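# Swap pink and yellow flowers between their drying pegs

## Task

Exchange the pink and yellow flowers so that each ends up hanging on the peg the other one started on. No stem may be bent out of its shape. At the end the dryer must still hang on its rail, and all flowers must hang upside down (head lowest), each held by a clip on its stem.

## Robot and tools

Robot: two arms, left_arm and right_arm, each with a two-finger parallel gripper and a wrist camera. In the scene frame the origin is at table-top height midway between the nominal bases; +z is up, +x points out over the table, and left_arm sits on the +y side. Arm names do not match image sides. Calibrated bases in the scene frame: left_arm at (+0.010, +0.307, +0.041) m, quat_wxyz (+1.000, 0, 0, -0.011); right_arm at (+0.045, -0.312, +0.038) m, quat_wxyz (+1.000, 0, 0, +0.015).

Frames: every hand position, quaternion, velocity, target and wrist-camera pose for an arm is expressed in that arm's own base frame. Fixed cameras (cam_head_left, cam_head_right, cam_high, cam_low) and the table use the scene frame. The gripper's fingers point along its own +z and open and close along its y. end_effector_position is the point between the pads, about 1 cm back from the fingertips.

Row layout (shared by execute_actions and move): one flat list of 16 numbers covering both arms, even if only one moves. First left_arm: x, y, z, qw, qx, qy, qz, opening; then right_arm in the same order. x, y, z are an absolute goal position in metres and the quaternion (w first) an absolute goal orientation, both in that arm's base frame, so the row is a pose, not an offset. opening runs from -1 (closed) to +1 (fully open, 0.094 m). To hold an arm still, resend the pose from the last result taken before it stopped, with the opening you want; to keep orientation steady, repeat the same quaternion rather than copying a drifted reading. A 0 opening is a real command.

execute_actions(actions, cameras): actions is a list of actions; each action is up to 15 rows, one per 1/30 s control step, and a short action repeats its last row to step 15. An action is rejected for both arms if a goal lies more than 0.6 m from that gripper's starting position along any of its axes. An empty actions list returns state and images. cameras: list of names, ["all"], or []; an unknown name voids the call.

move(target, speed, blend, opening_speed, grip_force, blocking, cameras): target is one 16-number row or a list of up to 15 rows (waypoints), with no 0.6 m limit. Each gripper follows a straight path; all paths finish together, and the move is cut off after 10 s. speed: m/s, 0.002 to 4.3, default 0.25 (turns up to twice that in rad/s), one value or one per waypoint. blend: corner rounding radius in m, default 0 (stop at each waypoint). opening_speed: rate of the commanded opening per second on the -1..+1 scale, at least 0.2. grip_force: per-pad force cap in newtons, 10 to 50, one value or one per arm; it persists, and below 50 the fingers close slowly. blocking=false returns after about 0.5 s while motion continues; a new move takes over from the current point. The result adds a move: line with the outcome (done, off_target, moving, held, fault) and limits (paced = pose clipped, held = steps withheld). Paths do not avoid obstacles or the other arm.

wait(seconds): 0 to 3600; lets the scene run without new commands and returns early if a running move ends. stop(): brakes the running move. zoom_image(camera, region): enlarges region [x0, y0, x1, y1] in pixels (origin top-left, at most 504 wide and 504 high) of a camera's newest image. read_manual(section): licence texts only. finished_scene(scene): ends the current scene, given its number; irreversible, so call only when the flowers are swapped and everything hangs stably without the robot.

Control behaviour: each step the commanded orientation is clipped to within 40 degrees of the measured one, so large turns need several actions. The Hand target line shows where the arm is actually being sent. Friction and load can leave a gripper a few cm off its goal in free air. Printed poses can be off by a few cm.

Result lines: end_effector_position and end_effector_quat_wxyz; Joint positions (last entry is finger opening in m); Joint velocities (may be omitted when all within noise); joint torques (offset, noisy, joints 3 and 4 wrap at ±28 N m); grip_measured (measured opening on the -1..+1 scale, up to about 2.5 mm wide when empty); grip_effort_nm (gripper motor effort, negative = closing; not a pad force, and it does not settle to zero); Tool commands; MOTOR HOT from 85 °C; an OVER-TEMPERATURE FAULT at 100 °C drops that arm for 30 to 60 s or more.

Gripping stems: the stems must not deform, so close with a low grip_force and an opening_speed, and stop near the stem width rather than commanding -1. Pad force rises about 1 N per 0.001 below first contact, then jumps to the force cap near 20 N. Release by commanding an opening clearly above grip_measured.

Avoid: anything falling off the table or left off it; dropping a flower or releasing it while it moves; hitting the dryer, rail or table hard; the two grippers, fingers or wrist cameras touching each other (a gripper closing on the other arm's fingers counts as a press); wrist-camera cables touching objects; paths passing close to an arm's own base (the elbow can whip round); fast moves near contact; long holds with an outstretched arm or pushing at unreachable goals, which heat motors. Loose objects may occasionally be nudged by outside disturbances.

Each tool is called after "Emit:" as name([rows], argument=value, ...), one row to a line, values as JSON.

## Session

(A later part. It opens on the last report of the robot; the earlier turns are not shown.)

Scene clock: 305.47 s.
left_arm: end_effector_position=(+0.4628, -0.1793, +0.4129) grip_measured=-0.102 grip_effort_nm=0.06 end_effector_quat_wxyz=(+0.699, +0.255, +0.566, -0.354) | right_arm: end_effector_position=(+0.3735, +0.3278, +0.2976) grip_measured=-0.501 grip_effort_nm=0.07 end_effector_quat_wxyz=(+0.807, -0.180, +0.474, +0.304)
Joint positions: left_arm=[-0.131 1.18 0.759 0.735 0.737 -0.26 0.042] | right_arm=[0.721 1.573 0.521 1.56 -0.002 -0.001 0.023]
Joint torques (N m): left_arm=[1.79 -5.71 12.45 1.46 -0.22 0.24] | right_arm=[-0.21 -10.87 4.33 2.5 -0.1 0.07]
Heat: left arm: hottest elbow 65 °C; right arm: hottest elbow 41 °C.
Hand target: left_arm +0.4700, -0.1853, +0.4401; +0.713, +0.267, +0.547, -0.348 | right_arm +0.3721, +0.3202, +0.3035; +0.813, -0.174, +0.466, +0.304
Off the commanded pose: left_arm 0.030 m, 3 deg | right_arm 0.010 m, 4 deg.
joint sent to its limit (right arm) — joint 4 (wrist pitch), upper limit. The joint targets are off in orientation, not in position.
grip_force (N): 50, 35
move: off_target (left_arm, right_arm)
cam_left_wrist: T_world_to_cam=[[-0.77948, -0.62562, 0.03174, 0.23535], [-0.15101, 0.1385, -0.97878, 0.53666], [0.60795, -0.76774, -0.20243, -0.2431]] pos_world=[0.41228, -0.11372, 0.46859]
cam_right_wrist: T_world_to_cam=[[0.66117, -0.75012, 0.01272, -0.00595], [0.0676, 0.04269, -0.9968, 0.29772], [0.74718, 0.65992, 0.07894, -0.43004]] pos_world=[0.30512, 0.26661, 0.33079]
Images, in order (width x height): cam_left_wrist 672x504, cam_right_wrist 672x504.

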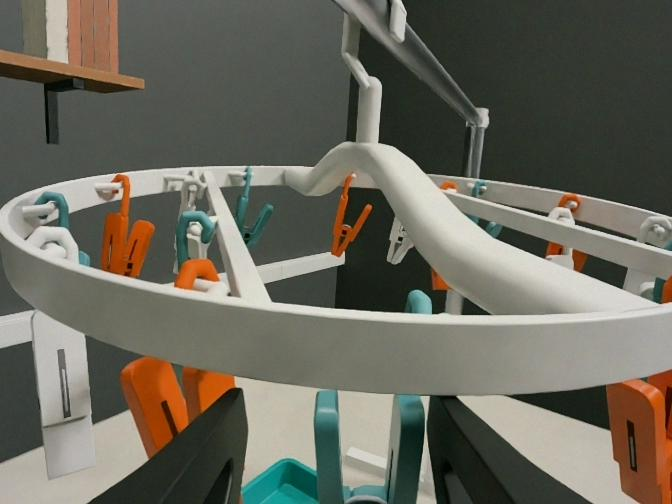

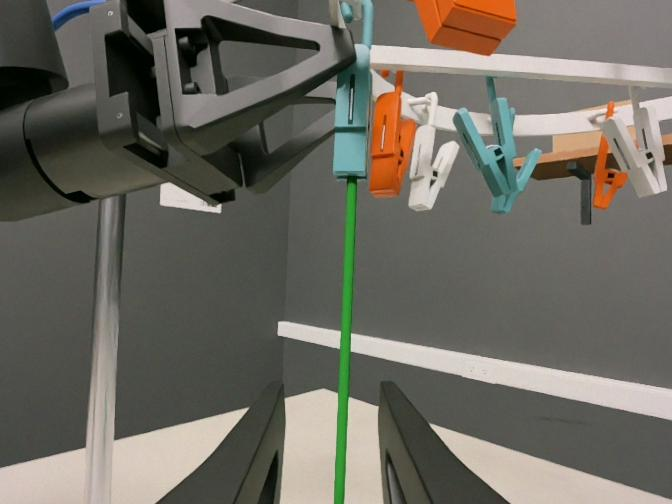

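Emit:
move([
  [0.46,-0.16,0.42,0.7131,0.2669,0.5472,-0.3478,-0.1,0.33,0.283,0.295,0.8232,-0.1671,0.4470,0.3078,-0.5],
  [0.41,-0.09,0.38,0.7131,0.2669,0.5472,-0.3478,-0.1,0.31,0.18,0.33,0.8043,-0.1616,0.5124,0.2536,-0.5],
  [0.27,-0.10,0.28,0.7131,0.2669,0.5472,-0.3478,-0.1,0.338,0.10,0.39,0.8043,-0.1616,0.5124,0.2536,0.05],
], speed=[0.08,0.12,0.2], blend=[0.01,0.02,0], grip_force=[35,50], cameras=["all"])

Emit:
zoom_image(camera="cam_right_wrist", region=[220, 150, 520, 430])

Scene clock: 314.30 s.
left_arm: end_effector_position=(+0.2716, -0.1028, +0.2755) grip_measured=-0.102 grip_effort_nm=0.06 end_effector_quat_wxyz=(+0.705, +0.264, +0.554, -0.355) | right_arm: end_effector_position=(+0.3297, +0.1024, +0.3619) grip_measured=+0.048 grip_effort_nm=0.07 end_effector_quat_wxyz=(+0.794, -0.163, +0.528, +0.253)
Joint positions: left_arm=[0.182 0.893 0.103 1.296 1.036 -0.468 0.042] | right_arm=[0.057 0.762 0.272 0.949 -0.503 0.245 0.049]
Joint torques (N m): left_arm=[3.43 -1.14 6.26 2.28 -0.12 0.02] | right_arm=[-0.32 0.97 12.23 1.35 0.02 0.19]
Heat: left arm: hottest elbow 63 °C; right arm: hottest elbow 40 °C.
Hand target: left_arm +0.2700, -0.1002, +0.2799; +0.713, +0.267, +0.547, -0.348 | right_arm +0.3362, +0.0997, +0.3895; +0.804, -0.162, +0.512, +0.253
Off the commanded pose: left_arm 0.005 m, 2 deg | right_arm 0.029 m, 2 deg.
grip_force (N): 35, 50
move: off_target (right_arm); target 3's new opening was sent with right_arm's hand 0.029 m and 2 deg from that target
cam_left_wrist: T_world_to_cam=[[-0.78823, -0.61531, 0.00968, 0.14806], [-0.12056, 0.13897, -0.98293, 0.35563], [0.60346, -0.77594, -0.18373, -0.10063]] pos_world=[0.22031, -0.0364, 0.32963]
cam_right_wrist: T_world_to_cam=[[0.57582, -0.81758, 0.00097, -0.10752], [-0.02333, -0.01762, -0.99957, 0.41157], [0.81724, 0.57555, -0.02922, -0.22892]] pos_world=[0.2586, 0.0511, 0.40481]

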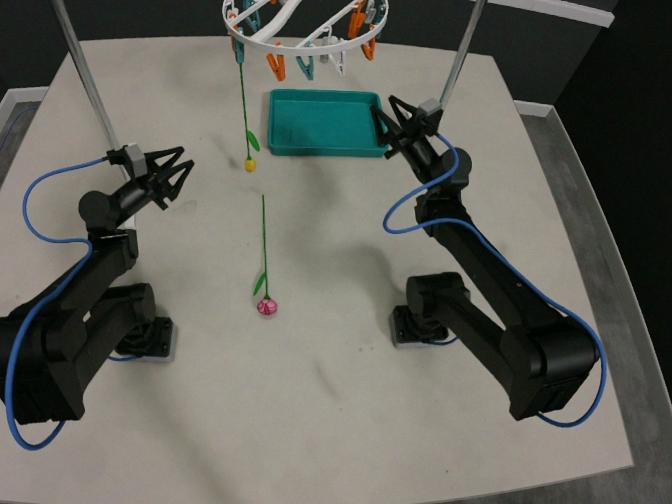

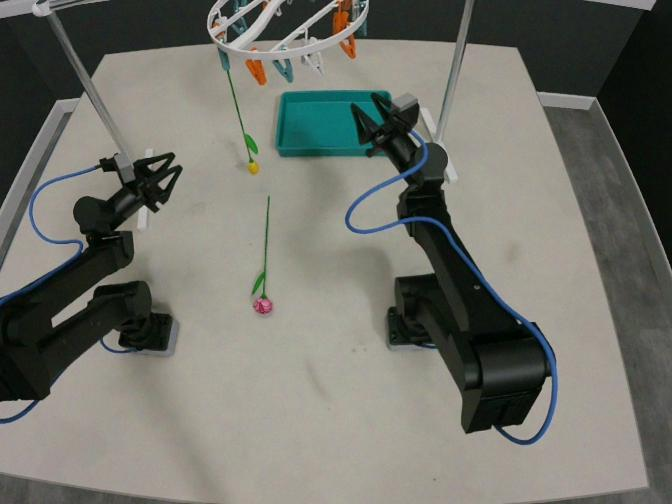

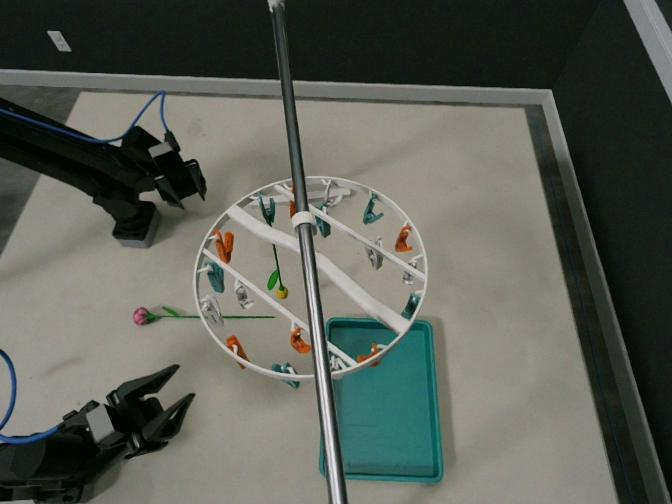

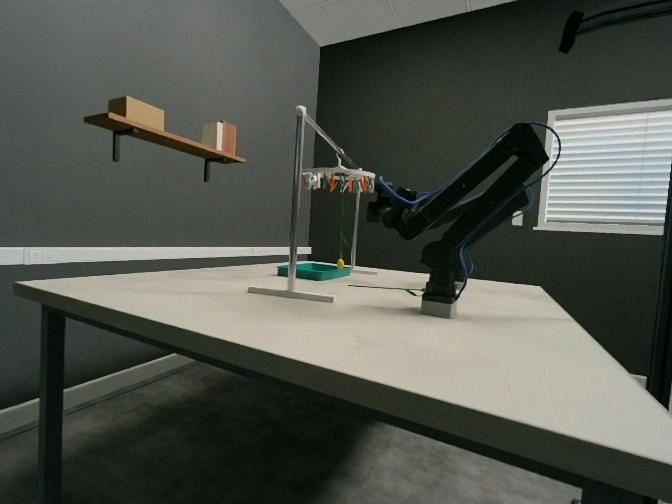

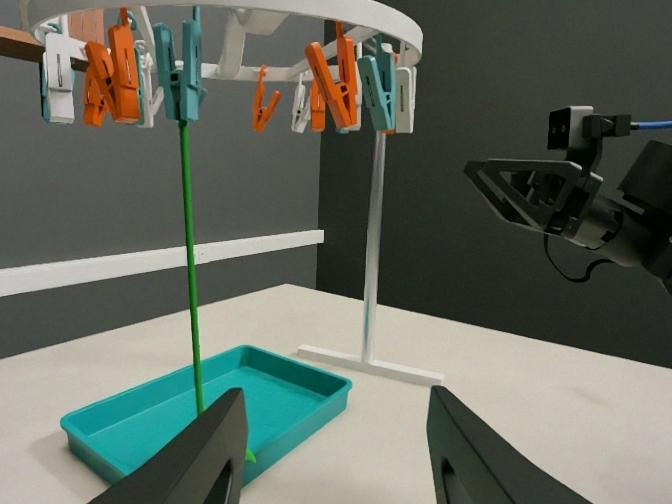

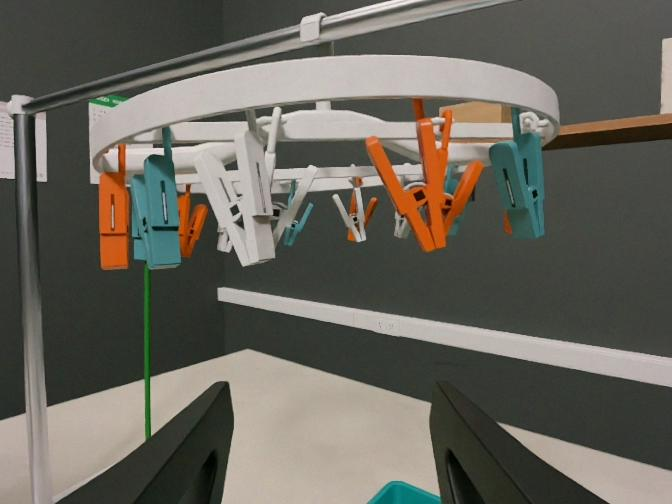

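Scaled by 1.680 from the camera's image (finer frame: 960x720).

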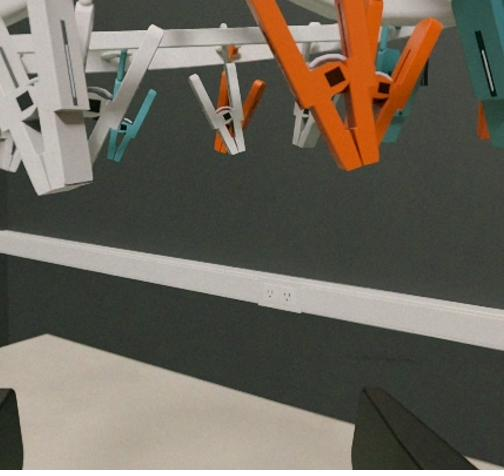

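Emit:
zoom_image(camera="cam_right_wrist", region=[340, 80, 580, 270])

Emit:
zoom_image(camera="cam_high", region=[180, 160, 430, 390])

Scaled by 2.100 from the camera's image (finer frame: 960x720).

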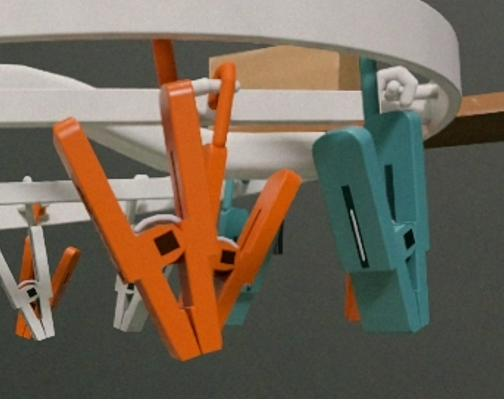

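Scaled by 2.016 from the camera's image (finer frame: 960x720).

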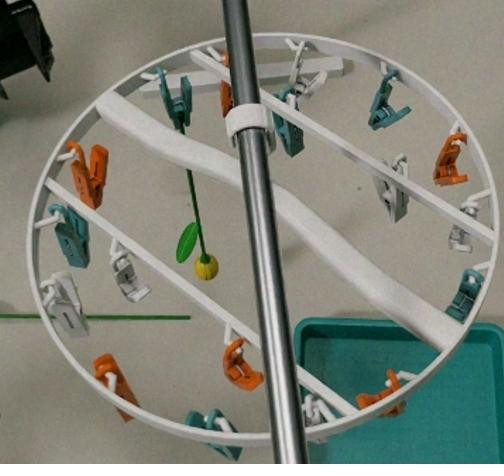

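Emit:
move(target=[0.27,-0.10,0.28,0.7131,0.2669,0.5472,-0.3478,-0.1,0.378,0.088,0.438,0.8043,-0.1616,0.5124,0.2536,0.1], speed=0.1, cameras=["cam_right_wrist","cam_left_wrist"])

Emit:
zoom_image(camera="cam_right_wrist", region=[250, 50, 490, 330])

Emit:
zoom_image(camera="cam_left_wrist", region=[270, 10, 450, 150])

Scene clock: 329.90 s.
left_arm: end_effector_position=(+0.2716, -0.1028, +0.2755) grip_measured=-0.102 grip_effort_nm=0.06 end_effector_quat_wxyz=(+0.705, +0.264, +0.554, -0.355) | right_arm: end_effector_position=(+0.3702, +0.0907, +0.4095) grip_measured=+0.099 grip_effort_nm=0.08 end_effector_quat_wxyz=(+0.794, -0.161, +0.528, +0.254)
Joint positions: left_arm=[0.182 0.893 0.103 1.296 1.036 -0.468 0.042] | right_arm=[0 0.848 0.439 0.886 -0.552 0.277 0.052]
Joint torques (N m): left_arm=[3.49 -1.08 6.26 2.26 -0.12 0.01] | right_arm=[-0.21 -0.62 12.64 1.31 0.08 0.19]
Heat: left arm: hottest elbow 58 °C; right arm: hottest elbow 42 °C.
Hand target: left_arm +0.2700, -0.1002, +0.2799; +0.713, +0.267, +0.547, -0.348 | right_arm +0.3762, +0.0877, +0.4373; +0.804, -0.162, +0.512, +0.254
Off the commanded pose: left_arm 0.005 m, 2 deg | right_arm 0.030 m, 2 deg.
grip_force (N): 35, 50
move: off_target (right_arm)
cam_left_wrist: T_world_to_cam=[[-0.78823, -0.61531, 0.00968, 0.14806], [-0.12056, 0.13897, -0.98293, 0.35563], [0.60346, -0.77594, -0.18373, -0.10063]] pos_world=[0.22031, -0.0364, 0.32963]
cam_right_wrist: T_world_to_cam=[[0.57502, -0.81814, -0.00082, -0.13947], [-0.02222, -0.01462, -0.99965, 0.45917], [0.81783, 0.57484, -0.02659, -0.25518]] pos_world=[0.2991, 0.0393, 0.45211]
Images, in order (width x height): cam_left_wrist 672x504, cam_right_wrist 672x504.

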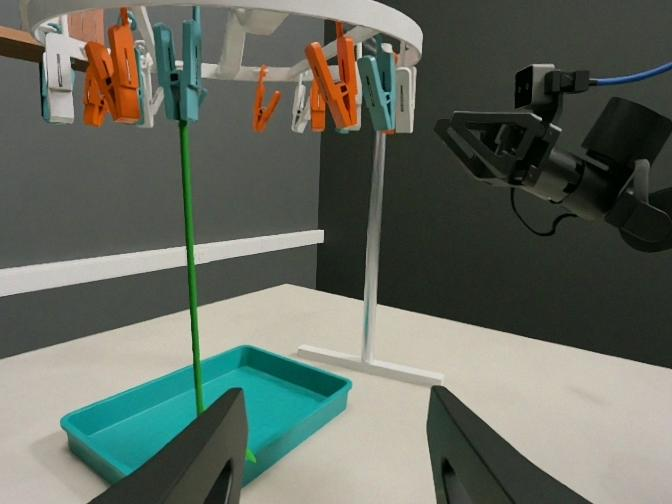

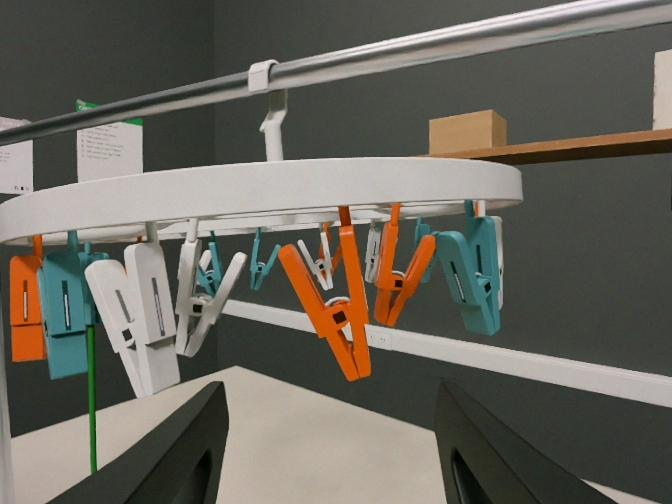

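Scaled by 1.800 from the camera's image (finer frame: 960x720).

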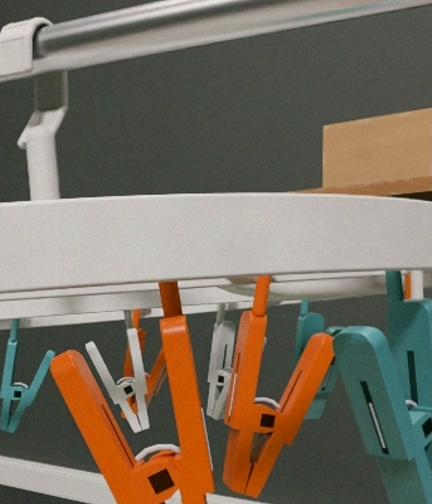

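Scaled by 2.800 from the camera's image (finer frame: 960x720).

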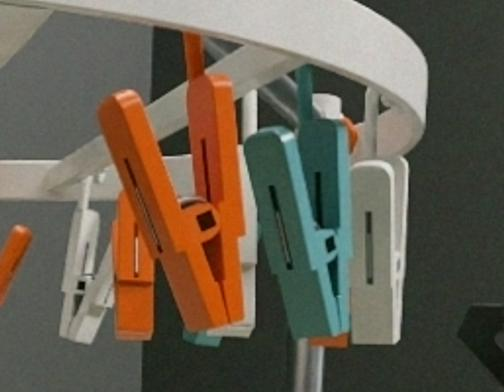

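Emit:
move(target=[0.27,-0.10,0.28,0.7131,0.2669,0.5472,-0.3478,-0.1,0.422,0.121,0.467,0.8043,-0.1616,0.5124,0.2536,0.1], speed=0.06, cameras=["cam_right_wrist","cam_left_wrist"])

Emit:
zoom_image(camera="cam_right_wrist", region=[200, 200, 480, 480])

Emit:
zoom_image(camera="cam_left_wrist", region=[270, 10, 550, 190])

Scene clock: 336.60 s.
left_arm: end_effector_position=(+0.2716, -0.1028, +0.2755) grip_measured=-0.102 grip_effort_nm=0.06 end_effector_quat_wxyz=(+0.705, +0.264, +0.554, -0.355) | right_arm: end_effector_position=(+0.4154, +0.1158, +0.4378) grip_measured=+0.099 grip_effort_nm=0.08 end_effector_quat_wxyz=(+0.792, -0.151, +0.532, +0.259)
Joint positions: left_arm=[0.182 0.893 0.103 1.296 1.036 -0.468 0.042] | right_arm=[0.094 0.966 0.584 0.83 -0.457 0.247 0.052]
Joint torques (N m): left_arm=[3.43 -1.14 6.26 2.26 -0.12 0.01] | right_arm=[1.49 -2.96 12.86 1.32 0.19 -0.11]
Heat: left arm: hottest elbow 56 °C; right arm: hottest elbow 43 °C.
Hand target: left_arm +0.2700, -0.1002, +0.2799; +0.713, +0.267, +0.547, -0.348 | right_arm +0.4200, +0.1204, +0.4663; +0.805, -0.161, +0.512, +0.254
Off the commanded pose: left_arm 0.005 m, 2 deg | right_arm 0.030 m, 3 deg.
grip_force (N): 35, 50
move: off_target (right_arm)
cam_left_wrist: T_world_to_cam=[[-0.78823, -0.61531, 0.00968, 0.14806], [-0.12056, 0.13897, -0.98293, 0.35563], [0.60346, -0.77594, -0.18373, -0.10063]] pos_world=[0.22031, -0.0364, 0.32963]
cam_right_wrist: T_world_to_cam=[[0.57239, -0.81961, -0.02471, -0.13312], [-0.03807, 0.00354, -0.99927, 0.49313], [0.8191, 0.57291, -0.02917, -0.30501]] pos_world=[0.3448, 0.06389, 0.48058]
Images, in order (width x height): cam_left_wrist 672x504, cam_right_wrist 672x504.

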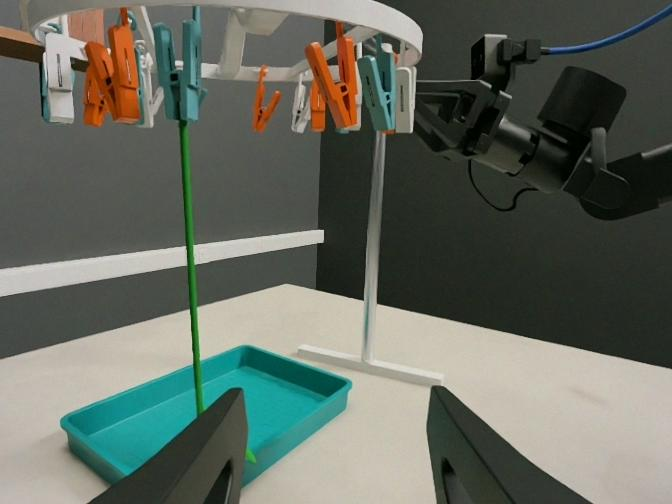

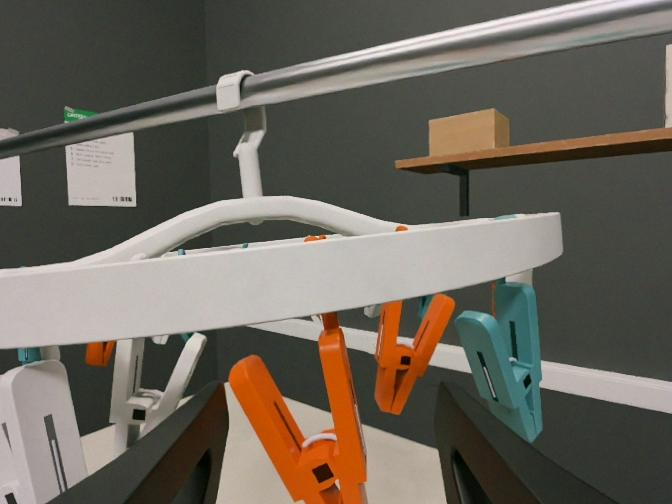

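Scaled by 1.800 from the camera's image (finer frame: 960x720).

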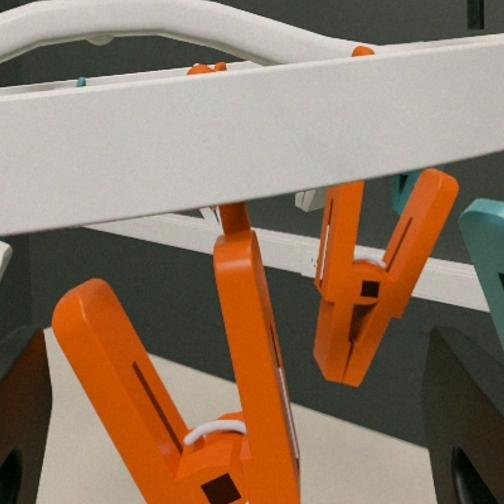

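Scaled by 1.800 from the camera's image (finer frame: 960x720).

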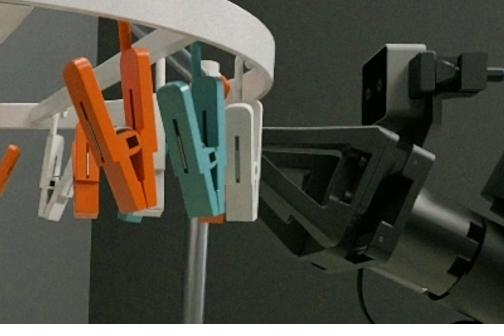

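Emit:
move([
  [0.27,-0.10,0.28,0.7131,0.2669,0.5472,-0.3478,-0.1,0.4145,0.131,0.467,0.8043,-0.1616,0.5124,0.2536,0.1],
  [0.27,-0.10,0.28,0.7131,0.2669,0.5472,-0.3478,-0.1,0.4285,0.139,0.470,0.8043,-0.1616,0.5124,0.2536,0.1],
], speed=0.05, cameras=["cam_right_wrist"])

Emit:
zoom_image(camera="cam_right_wrist", region=[200, 260, 480, 500])

Scene clock: 342.17 s.
left_arm: end_effector_position=(+0.2716, -0.1028, +0.2755) grip_measured=-0.102 grip_effort_nm=0.06 end_effector_quat_wxyz=(+0.705, +0.264, +0.554, -0.355) | right_arm: end_effector_position=(+0.4230, +0.1334, +0.4389) grip_measured=+0.099 grip_effort_nm=0.08 end_effector_quat_wxyz=(+0.790, -0.152, +0.535, +0.258)
Joint positions: left_arm=[0.182 0.893 0.103 1.296 1.036 -0.468 0.042] | right_arm=[0.151 0.99 0.608 0.81 -0.406 0.217 0.052]
Joint torques (N m): left_arm=[3.49 -1.14 6.24 2.28 -0.12 0.01] | right_arm=[1.26 -3.6 12.86 1.63 0.18 -0.12]
Heat: left arm: hottest elbow 55 °C; right arm: hottest elbow 45 °C.
Hand target: left_arm +0.2700, -0.1002, +0.2799; +0.713, +0.267, +0.547, -0.348 | right_arm +0.4265, +0.1383, +0.4693; +0.804, -0.161, +0.512, +0.254
Off the commanded pose: left_arm 0.005 m, 2 deg | right_arm 0.032 m, 3 deg.
grip_force (N): 35, 50
move: off_target (right_arm)
cam_right_wrist: T_world_to_cam=[[0.5721, -0.81978, -0.02557, -0.12248], [-0.04486, -0.00015, -0.99899, 0.49772], [0.81895, 0.57267, -0.03686, -0.31785]] pos_world=[0.3527, 0.08169, 0.48237]

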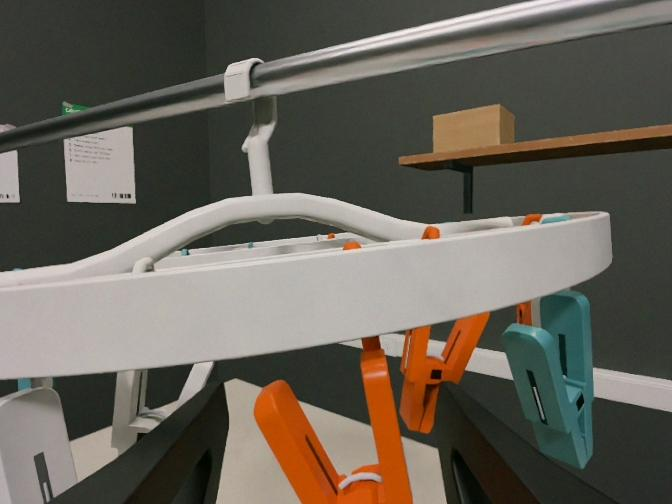

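Scaled by 1.800 from the camera's image (finer frame: 960x720).

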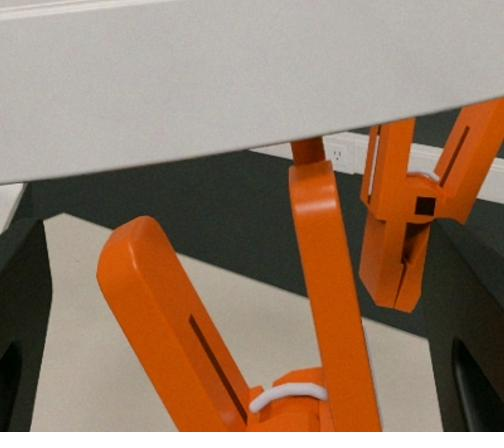

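Emit:
move(target=[0.27,-0.10,0.28,0.7131,0.2669,0.5472,-0.3478,-0.1,0.4285,0.139,0.470,0.8043,-0.1616,0.5124,0.2536,-0.9], opening_speed=0.4, cameras=["cam_right_wrist","cam_left_wrist"])

Emit:
zoom_image(camera="cam_right_wrist", region=[200, 260, 480, 500])

Emit:
zoom_image(camera="cam_left_wrist", region=[270, 10, 550, 190])

Scene clock: 348.07 s.
left_arm: end_effector_position=(+0.2716, -0.1028, +0.2755) grip_measured=-0.102 grip_effort_nm=0.06 end_effector_quat_wxyz=(+0.705, +0.264, +0.554, -0.355) | right_arm: end_effector_position=(+0.4231, +0.1331, +0.4389) grip_measured=-0.579 grip_effort_nm=-1.03 end_effector_quat_wxyz=(+0.790, -0.152, +0.535, +0.257)
Joint positions: left_arm=[0.182 0.893 0.103 1.296 1.036 -0.468 0.042] | right_arm=[0.151 0.99 0.608 0.81 -0.404 0.216 0.02]
Joint torques (N m): left_arm=[3.49 -1.08 6.24 2.26 -0.12 0.01] | right_arm=[1.32 -3.6 12.85 1.54 0.09 -0.11]
Heat: left arm: hottest elbow 54 °C; right arm: hottest elbow 45 °C.
Hand target: left_arm +0.2700, -0.1002, +0.2799; +0.713, +0.267, +0.547, -0.348 | right_arm +0.4265, +0.1383, +0.4693; +0.804, -0.161, +0.512, +0.254
Off the commanded pose: left_arm 0.005 m, 2 deg | right_arm 0.032 m, 3 deg.
grip_force (N): 35, 50
move: off_target (right_arm)
cam_left_wrist: T_world_to_cam=[[-0.78823, -0.61531, 0.00968, 0.14806], [-0.12056, 0.13897, -0.98293, 0.35563], [0.60346, -0.77594, -0.18373, -0.10063]] pos_world=[0.22031, -0.0364, 0.32963]
cam_right_wrist: T_world_to_cam=[[0.57035, -0.82101, -0.0252, -0.12202], [-0.04433, -0.00013, -0.99902, 0.49754], [0.8202, 0.57091, -0.03647, -0.31827]] pos_world=[0.3527, 0.08159, 0.48237]
Images, in order (width x height): cam_left_wrist 672x504, cam_right_wrist 672x504.

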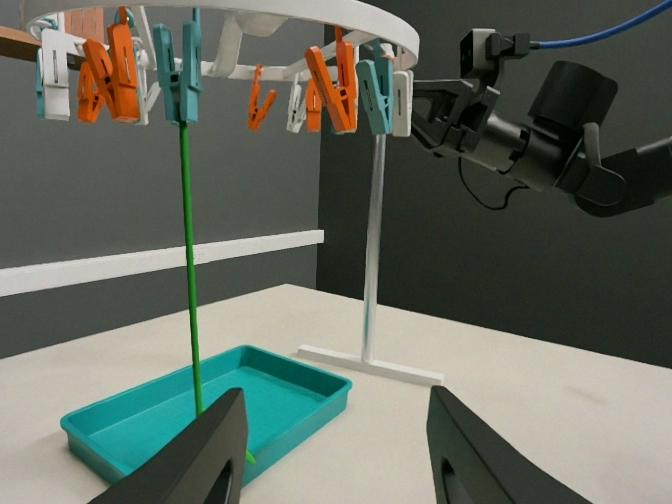

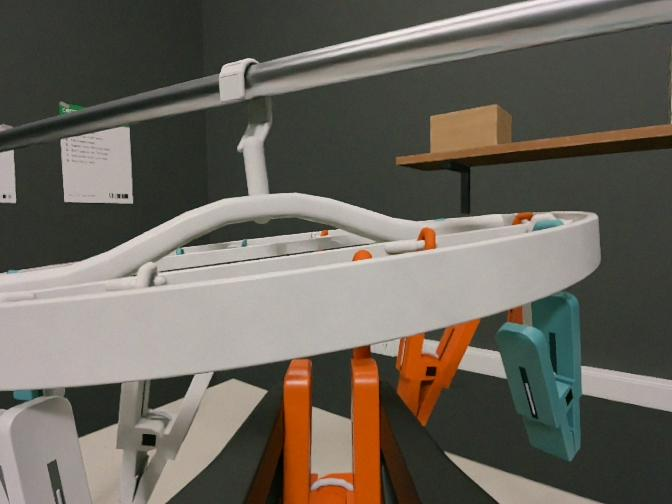

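Scaled by 1.800 from the camera's image (finer frame: 960x720).

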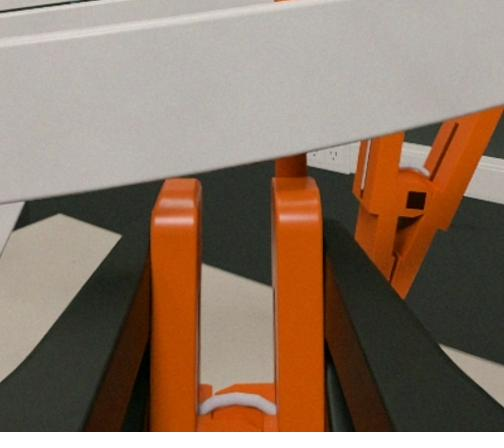

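Scaled by 1.800 from the camera's image (finer frame: 960x720).

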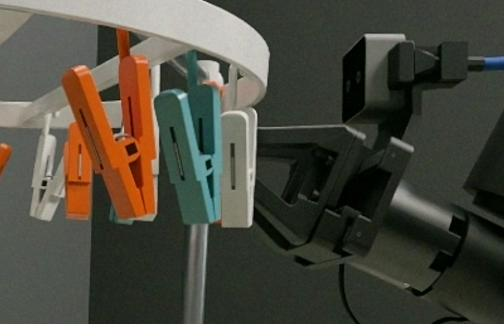

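Emit:
move([
  [0.30,-0.17,0.22,0.5,0,0.866,0,-0.3,0.4285,0.139,0.470,0.8043,-0.1616,0.5124,0.2536,-0.9],
  [0.337,-0.238,0.07,0.2588,0,0.9659,0,-0.3,0.4285,0.139,0.470,0.8043,-0.1616,0.5124,0.2536,-0.9],
], speed=0.25, blend=[0.03,0], cameras=["cam_left_wrist","cam_right_wrist"])

Scene clock: 358.20 s.
left_arm: end_effector_position=(+0.3187, -0.2264, +0.0546) grip_measured=-0.298 grip_effort_nm=-0.12 end_effector_quat_wxyz=(+0.248, +0.014, +0.969, +0.011) | right_arm: end_effector_position=(+0.4231, +0.1331, +0.4389) grip_measured=-0.579 grip_effort_nm=-1.03 end_effector_quat_wxyz=(+0.790, -0.152, +0.535, +0.257)
Joint positions: left_arm=[-0.771 1.346 0.671 -0.533 -0.353 -0.677 0.033] | right_arm=[0.151 0.99 0.608 0.81 -0.404 0.216 0.02]
Joint torques (N m): left_arm=[3.43 -6.42 10.25 0.75 -0.14 -0.1] | right_arm=[1.38 -3.43 12.94 1.66 0.09 -0.12]
Heat: left arm: hottest elbow 53 °C; right arm: hottest elbow 46 °C.
Hand target: left_arm +0.3362, -0.2373, +0.0704; +0.259, +0.000, +0.966, +0.000 | right_arm +0.4265, +0.1383, +0.4693; +0.804, -0.161, +0.512, +0.254
Off the commanded pose: left_arm 0.027 m, 2 deg | right_arm 0.032 m, 3 deg.
grip_force (N): 35, 50
move: off_target (left_arm, right_arm)
cam_left_wrist: T_world_to_cam=[[-0.03097, -0.99871, -0.04024, -0.21413], [-0.99727, 0.03357, -0.06572, 0.36676], [0.06699, 0.0381, -0.99703, 0.13407]] pos_world=[0.35014, -0.23127, 0.14916]
cam_right_wrist: T_world_to_cam=[[0.57035, -0.82101, -0.0252, -0.12202], [-0.04433, -0.00013, -0.99902, 0.49754], [0.8202, 0.57091, -0.03647, -0.31827]] pos_world=[0.3527, 0.08159, 0.48237]

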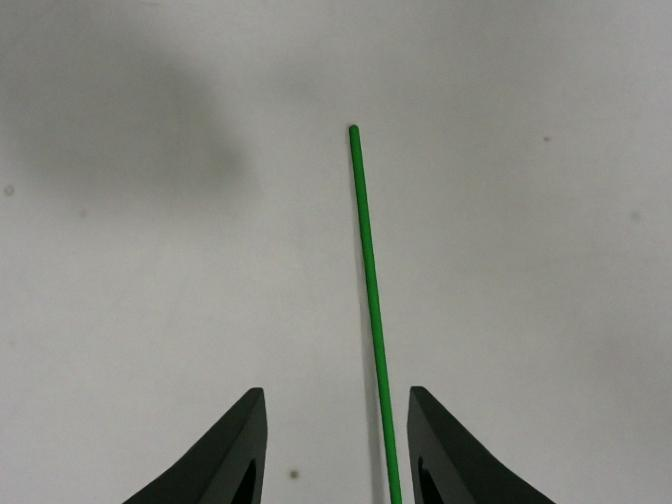

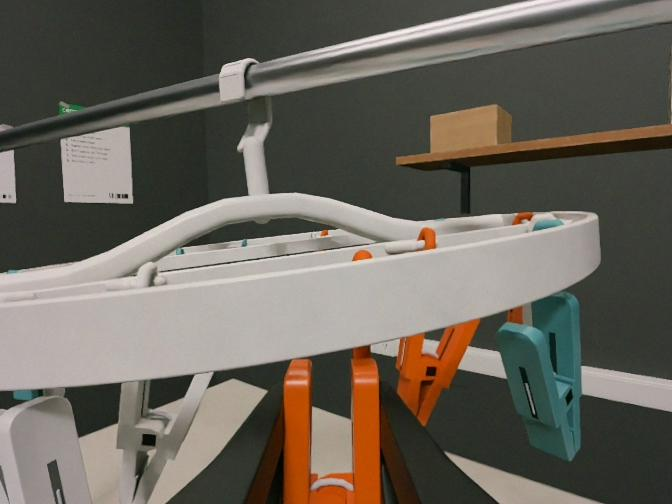

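Emit:
move(target=[0.352,-0.250,0.015,0.2586,-0.0388,0.9652,0.0104,-0.3,0.4285,0.139,0.470,0.8043,-0.1616,0.5124,0.2536,-0.9], speed=0.12, cameras=["cam_left_wrist"])

Scene clock: 364.77 s.
left_arm: end_effector_position=(+0.3317, -0.2332, +0.0036) grip_measured=-0.298 grip_effort_nm=-0.12 end_effector_quat_wxyz=(+0.240, -0.027, +0.970, +0.027) | right_arm: end_effector_position=(+0.4231, +0.1331, +0.4389) grip_measured=-0.579 grip_effort_nm=-1.03 end_effector_quat_wxyz=(+0.790, -0.152, +0.535, +0.257)
Joint positions: left_arm=[-0.771 1.525 0.687 -0.419 -0.379 -0.766 0.033] | right_arm=[0.151 0.99 0.608 0.81 -0.404 0.216 0.02]
Joint torques (N m): left_arm=[2.78 -7.59 8.83 1.77 -0.4 -0.06] | right_arm=[1.26 -3.55 12.9 1.58 0.09 -0.11]
Heat: left arm: hottest elbow 53 °C; right arm: hottest elbow 46 °C.
Hand target: left_arm +0.3510, -0.2493, +0.0159; +0.259, -0.039, +0.965, +0.010 | right_arm +0.4265, +0.1383, +0.4693; +0.804, -0.161, +0.512, +0.254
Off the commanded pose: left_arm 0.029 m, 3 deg | right_arm 0.032 m, 3 deg.
grip_force (N): 35, 50
move: off_target (left_arm, right_arm)
cam_left_wrist: T_world_to_cam=[[0.05588, -0.99712, -0.05125, -0.25088], [-0.9973, -0.05329, -0.05044, 0.35641], [0.04757, 0.05393, -0.99741, 0.09278]] pos_world=[0.36506, -0.23617, 0.09766]

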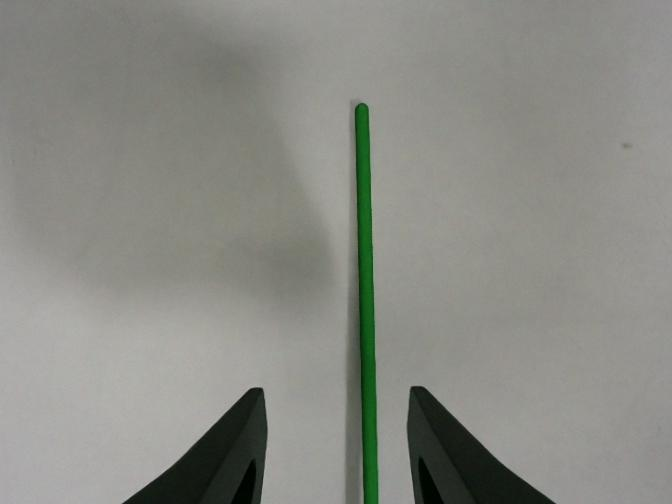

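Emit:
move(target=[0.354,-0.260,-0.019,0.2586,-0.0388,0.9652,0.0104,-0.3,0.4285,0.139,0.470,0.8043,-0.1616,0.5124,0.2536,-0.9], speed=0.06, cameras=["cam_left_wrist"])

Scene clock: 369.67 s.
left_arm: end_effector_position=(+0.3369, -0.2380, -0.0289) grip_measured=-0.298 grip_effort_nm=-0.12 end_effector_quat_wxyz=(+0.239, -0.034, +0.970, +0.029) | right_arm: end_effector_position=(+0.4231, +0.1331, +0.4389) grip_measured=-0.579 grip_effort_nm=-1.03 end_effector_quat_wxyz=(+0.790, -0.152, +0.535, +0.257)
Joint positions: left_arm=[-0.773 1.63 0.687 -0.321 -0.384 -0.783 0.033] | right_arm=[0.151 0.99 0.608 0.81 -0.404 0.216 0.02]
Joint torques (N m): left_arm=[1.73 -8.41 8.12 1.76 -0.4 -0.06] | right_arm=[1.32 -3.6 12.9 1.65 0.09 -0.11]
Heat: left arm: hottest elbow 52 °C; right arm: hottest elbow 47 °C.
Hand target: left_arm +0.3529, -0.2594, -0.0180; +0.258, -0.039, +0.965, +0.010 | right_arm +0.4265, +0.1383, +0.4693; +0.804, -0.161, +0.512, +0.254
Off the commanded pose: left_arm 0.030 m, 3 deg | right_arm 0.032 m, 3 deg.
grip_force (N): 35, 50
move: off_target (left_arm, right_arm)
cam_left_wrist: T_world_to_cam=[[0.07038, -0.99621, -0.05121, -0.26239], [-0.99642, -0.0678, -0.05056, 0.35593], [0.0469, 0.05459, -0.99741, 0.06076]] pos_world=[0.37028, -0.24058, 0.06516]

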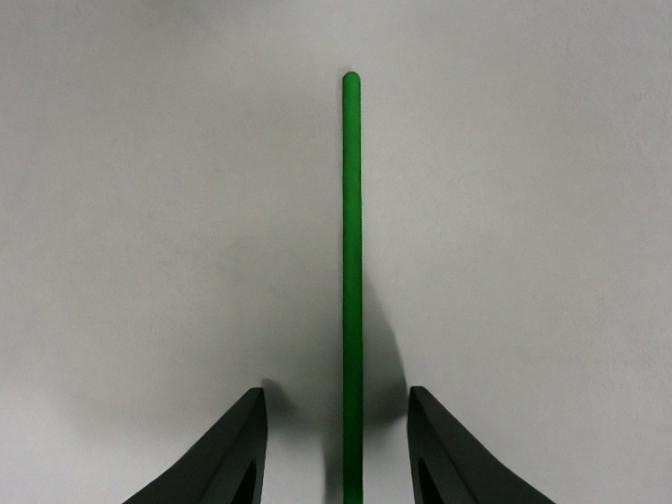

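Emit:
move([
  [0.354,-0.268,-0.023,0.2586,-0.0388,0.9652,0.0104,-0.3,0.4285,0.139,0.470,0.8043,-0.1616,0.5124,0.2536,-0.9],
  [0.354,-0.268,-0.023,0.2586,-0.0388,0.9652,0.0104,-1,0.4285,0.139,0.470,0.8043,-0.1616,0.5124,0.2536,-0.9],
], speed=0.06, opening_speed=0.6, cameras=["cam_left_wrist"])

Scene clock: 375.87 s.
left_arm: end_effector_position=(+0.3383, -0.2467, -0.0314) grip_measured=-0.935 grip_effort_nm=-0.75 end_effector_quat_wxyz=(+0.241, -0.035, +0.970, +0.028) | right_arm: end_effector_position=(+0.4231, +0.1331, +0.4389) grip_measured=-0.579 grip_effort_nm=-1.03 end_effector_quat_wxyz=(+0.790, -0.152, +0.535, +0.257)
Joint positions: left_arm=[-0.787 1.651 0.705 -0.321 -0.39 -0.798 0.003] | right_arm=[0.151 0.99 0.608 0.81 -0.404 0.216 0.02]
Joint torques (N m): left_arm=[1.73 -8.59 7.9 1.84 -0.4 -0.06] | right_arm=[1.2 -3.72 12.9 1.65 0.1 -0.1]
Heat: left arm: hottest elbow 52 °C; right arm: hottest elbow 47 °C.
Hand target: left_arm +0.3531, -0.2674, -0.0220; +0.258, -0.039, +0.965, +0.010 | right_arm +0.4265, +0.1383, +0.4693; +0.804, -0.161, +0.512, +0.254
Off the commanded pose: left_arm 0.028 m, 3 deg | right_arm 0.032 m, 3 deg.
grip_force (N): 35, 50
move: off_target (left_arm, right_arm); target 2's new opening was sent with left_arm's hand 0.028 m and 3 deg from that target
cam_left_wrist: T_world_to_cam=[[0.07102, -0.99624, -0.0496, -0.27141], [-0.99625, -0.06839, -0.05298, 0.35627], [0.04939, 0.05318, -0.99736, 0.0575]] pos_world=[0.37137, -0.24908, 0.06276]

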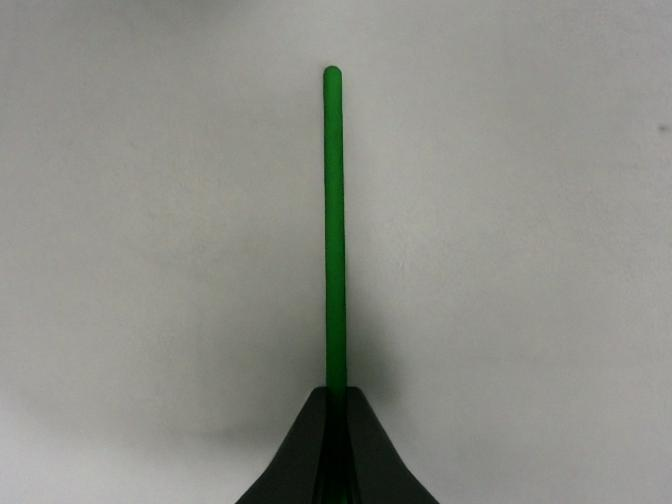

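Emit:
move([
  [0.354,-0.260,0.13,0.2586,-0.0388,0.9652,0.0104,-1,0.4285,0.139,0.470,0.8043,-0.1616,0.5124,0.2536,-0.9],
  [0.32,-0.24,0.30,0.8381,0.1435,0.4551,-0.2643,-1,0.4285,0.139,0.470,0.8043,-0.1616,0.5124,0.2536,-0.9],
], speed=0.15, blend=[0.02,0], cameras=["cam_left_wrist","cam_head_left","cam_low"])

Scene clock: 386.63 s.
left_arm: end_effector_position=(+0.3193, -0.2454, +0.2848) grip_measured=-0.936 grip_effort_nm=-0.79 end_effector_quat_wxyz=(+0.804, +0.161, +0.508, -0.264) | right_arm: end_effector_position=(+0.4231, +0.1331, +0.4389) grip_measured=-0.579 grip_effort_nm=-1.03 end_effector_quat_wxyz=(+0.790, -0.152, +0.535, +0.257)
Joint positions: left_arm=[-0.674 1.334 0.254 1.528 -0.045 0.011 0.003] | right_arm=[0.151 0.99 0.608 0.81 -0.404 0.216 0.02]
Joint torques (N m): left_arm=[3.19 -5.19 5.44 3.36 0.14 0.21] | right_arm=[1.44 -3.55 12.89 1.63 0.11 -0.11]
Heat: left arm: hottest elbow 51 °C; right arm: hottest elbow 48 °C.
Hand target: left_arm +0.3197, -0.2399, +0.3002; +0.821, +0.153, +0.485, -0.259 | right_arm +0.4265, +0.1383, +0.4693; +0.804, -0.161, +0.512, +0.254
Off the commanded pose: left_arm 0.016 m, 7 deg | right_arm 0.032 m, 3 deg.
joint sent to its limit (left arm) — joint 4 (wrist pitch), upper limit. The joint targets are off in orientation, not in position.
grip_force (N): 35, 50
move: off_target (left_arm, right_arm)
cam_left_wrist: T_world_to_cam=[[-0.57893, -0.81537, -0.00014, -0.01531], [0.01033, -0.00716, -0.99992, 0.31755], [0.81531, -0.57889, 0.01257, -0.3136]] pos_world=[0.24354, -0.19175, 0.32147]
Images, in order (width x height): cam_head_left 672x504, cam_low 672x504, cam_left_wrist 672x504.

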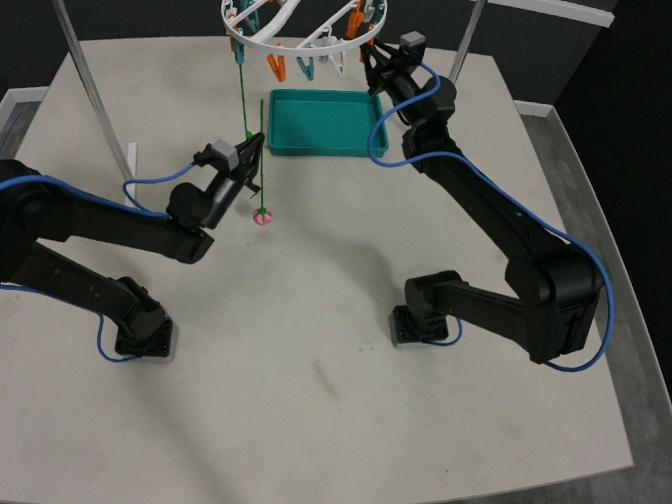

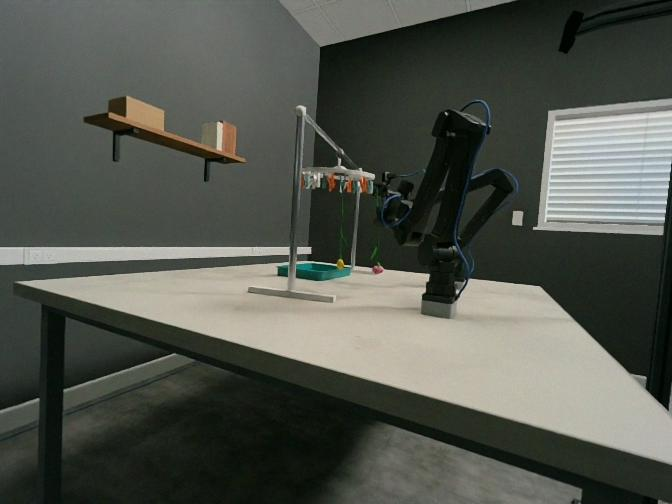

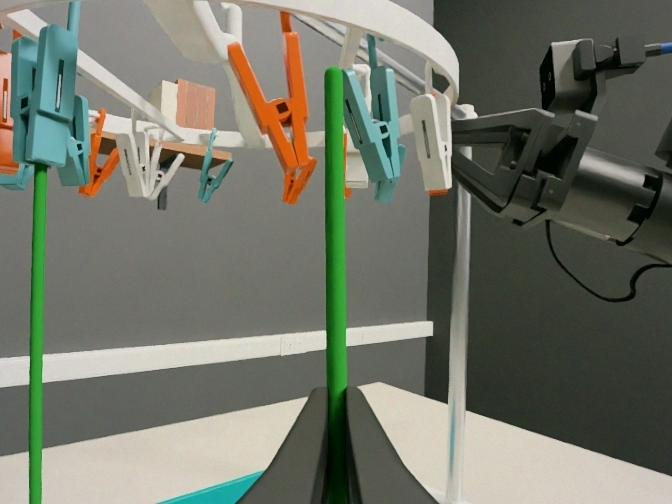

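Emit:
move([
  [0.32,-0.30,0.285,0.8381,0.1435,0.4551,-0.2643,-1,0.4285,0.139,0.470,0.8043,-0.1616,0.5124,0.2536,-0.9],
  [0.395,-0.39,0.282,0.8381,0.1435,0.4551,-0.2643,-1,0.4285,0.139,0.470,0.8043,-0.1616,0.5124,0.2536,-0.9],
], speed=0.12, blend=[0.02,0], cameras=["cam_left_wrist","cam_right_wrist","cam_high"])

Emit:
zoom_image(camera="cam_left_wrist", region=[250, 0, 450, 150])

Scene clock: 392.83 s.
left_arm: end_effector_position=(+0.3940, -0.3805, +0.2641) grip_measured=-0.936 grip_effort_nm=-0.79 end_effector_quat_wxyz=(+0.805, +0.164, +0.510, -0.254) | right_arm: end_effector_position=(+0.4231, +0.1331, +0.4389) grip_measured=-0.579 grip_effort_nm=-1.03 end_effector_quat_wxyz=(+0.790, -0.152, +0.535, +0.257)
Joint positions: left_arm=[-0.827 1.721 0.642 1.529 -0.19 0.096 0.003] | right_arm=[0.151 0.99 0.608 0.81 -0.404 0.216 0.02]
Joint torques (N m): left_arm=[1.73 -9.11 7.45 3.29 -0.07 0.21] | right_arm=[1.49 -3.25 12.86 1.66 0.11 -0.11]
Heat: left arm: hottest elbow 51 °C; right arm: hottest elbow 49 °C.
Hand target: left_arm +0.3944, -0.3893, +0.2820; +0.821, +0.155, +0.484, -0.261 | right_arm +0.4265, +0.1383, +0.4693; +0.804, -0.161, +0.512, +0.254
Off the commanded pose: left_arm 0.020 m, 8 deg | right_arm 0.032 m, 3 deg.
joint sent to its limit (left arm) — joint 4 (wrist pitch), upper limit. The joint targets are off in orientation, not in position.
grip_force (N): 35, 50
move: off_target (left_arm, right_arm)
cam_left_wrist: T_world_to_cam=[[-0.56798, -0.8229, -0.01525, -0.08545], [0.01398, 0.00888, -0.99986, 0.2998], [0.82292, -0.56812, 0.00646, -0.4497]] pos_world=[0.31734, -0.32846, 0.30136]
cam_right_wrist: T_world_to_cam=[[0.57035, -0.82101, -0.0252, -0.12202], [-0.04433, -0.00013, -0.99902, 0.49754], [0.8202, 0.57091, -0.03647, -0.31827]] pos_world=[0.3527, 0.08159, 0.48237]
Images, in order (width x height): cam_high 672x504, cam_left_wrist 672x504, cam_right_wrist 672x504.

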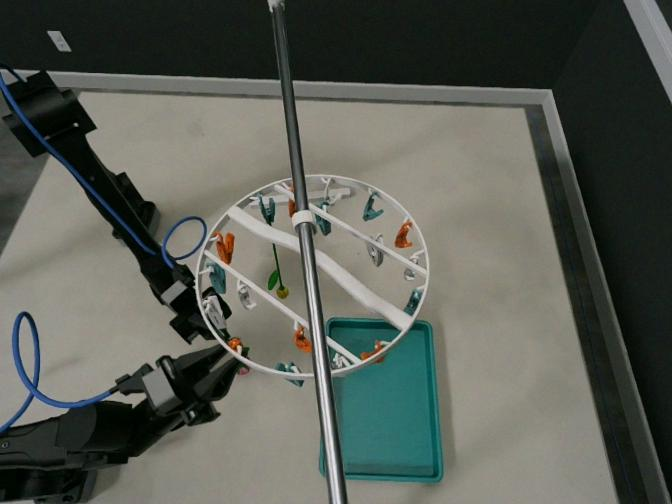

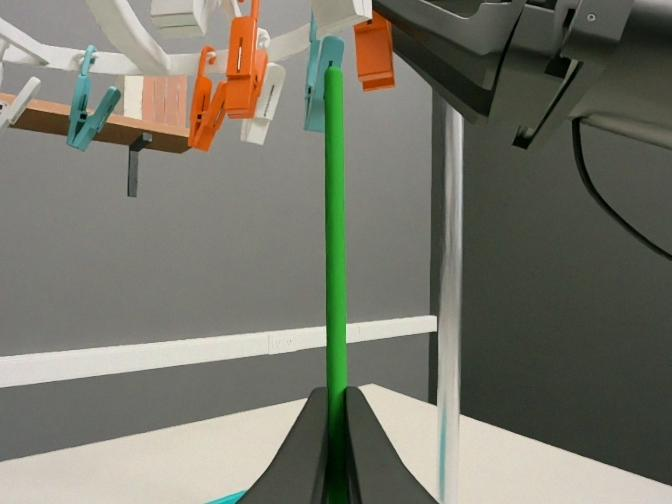

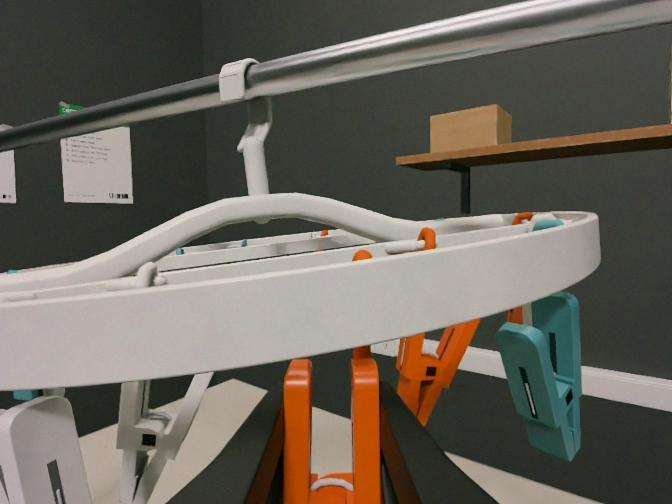

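Scaled by 2.520 from the camera's image (finer frame: 960x720).

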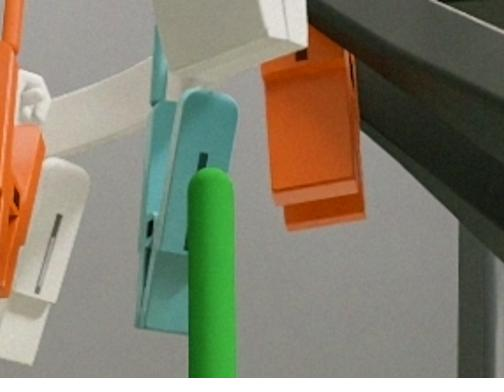

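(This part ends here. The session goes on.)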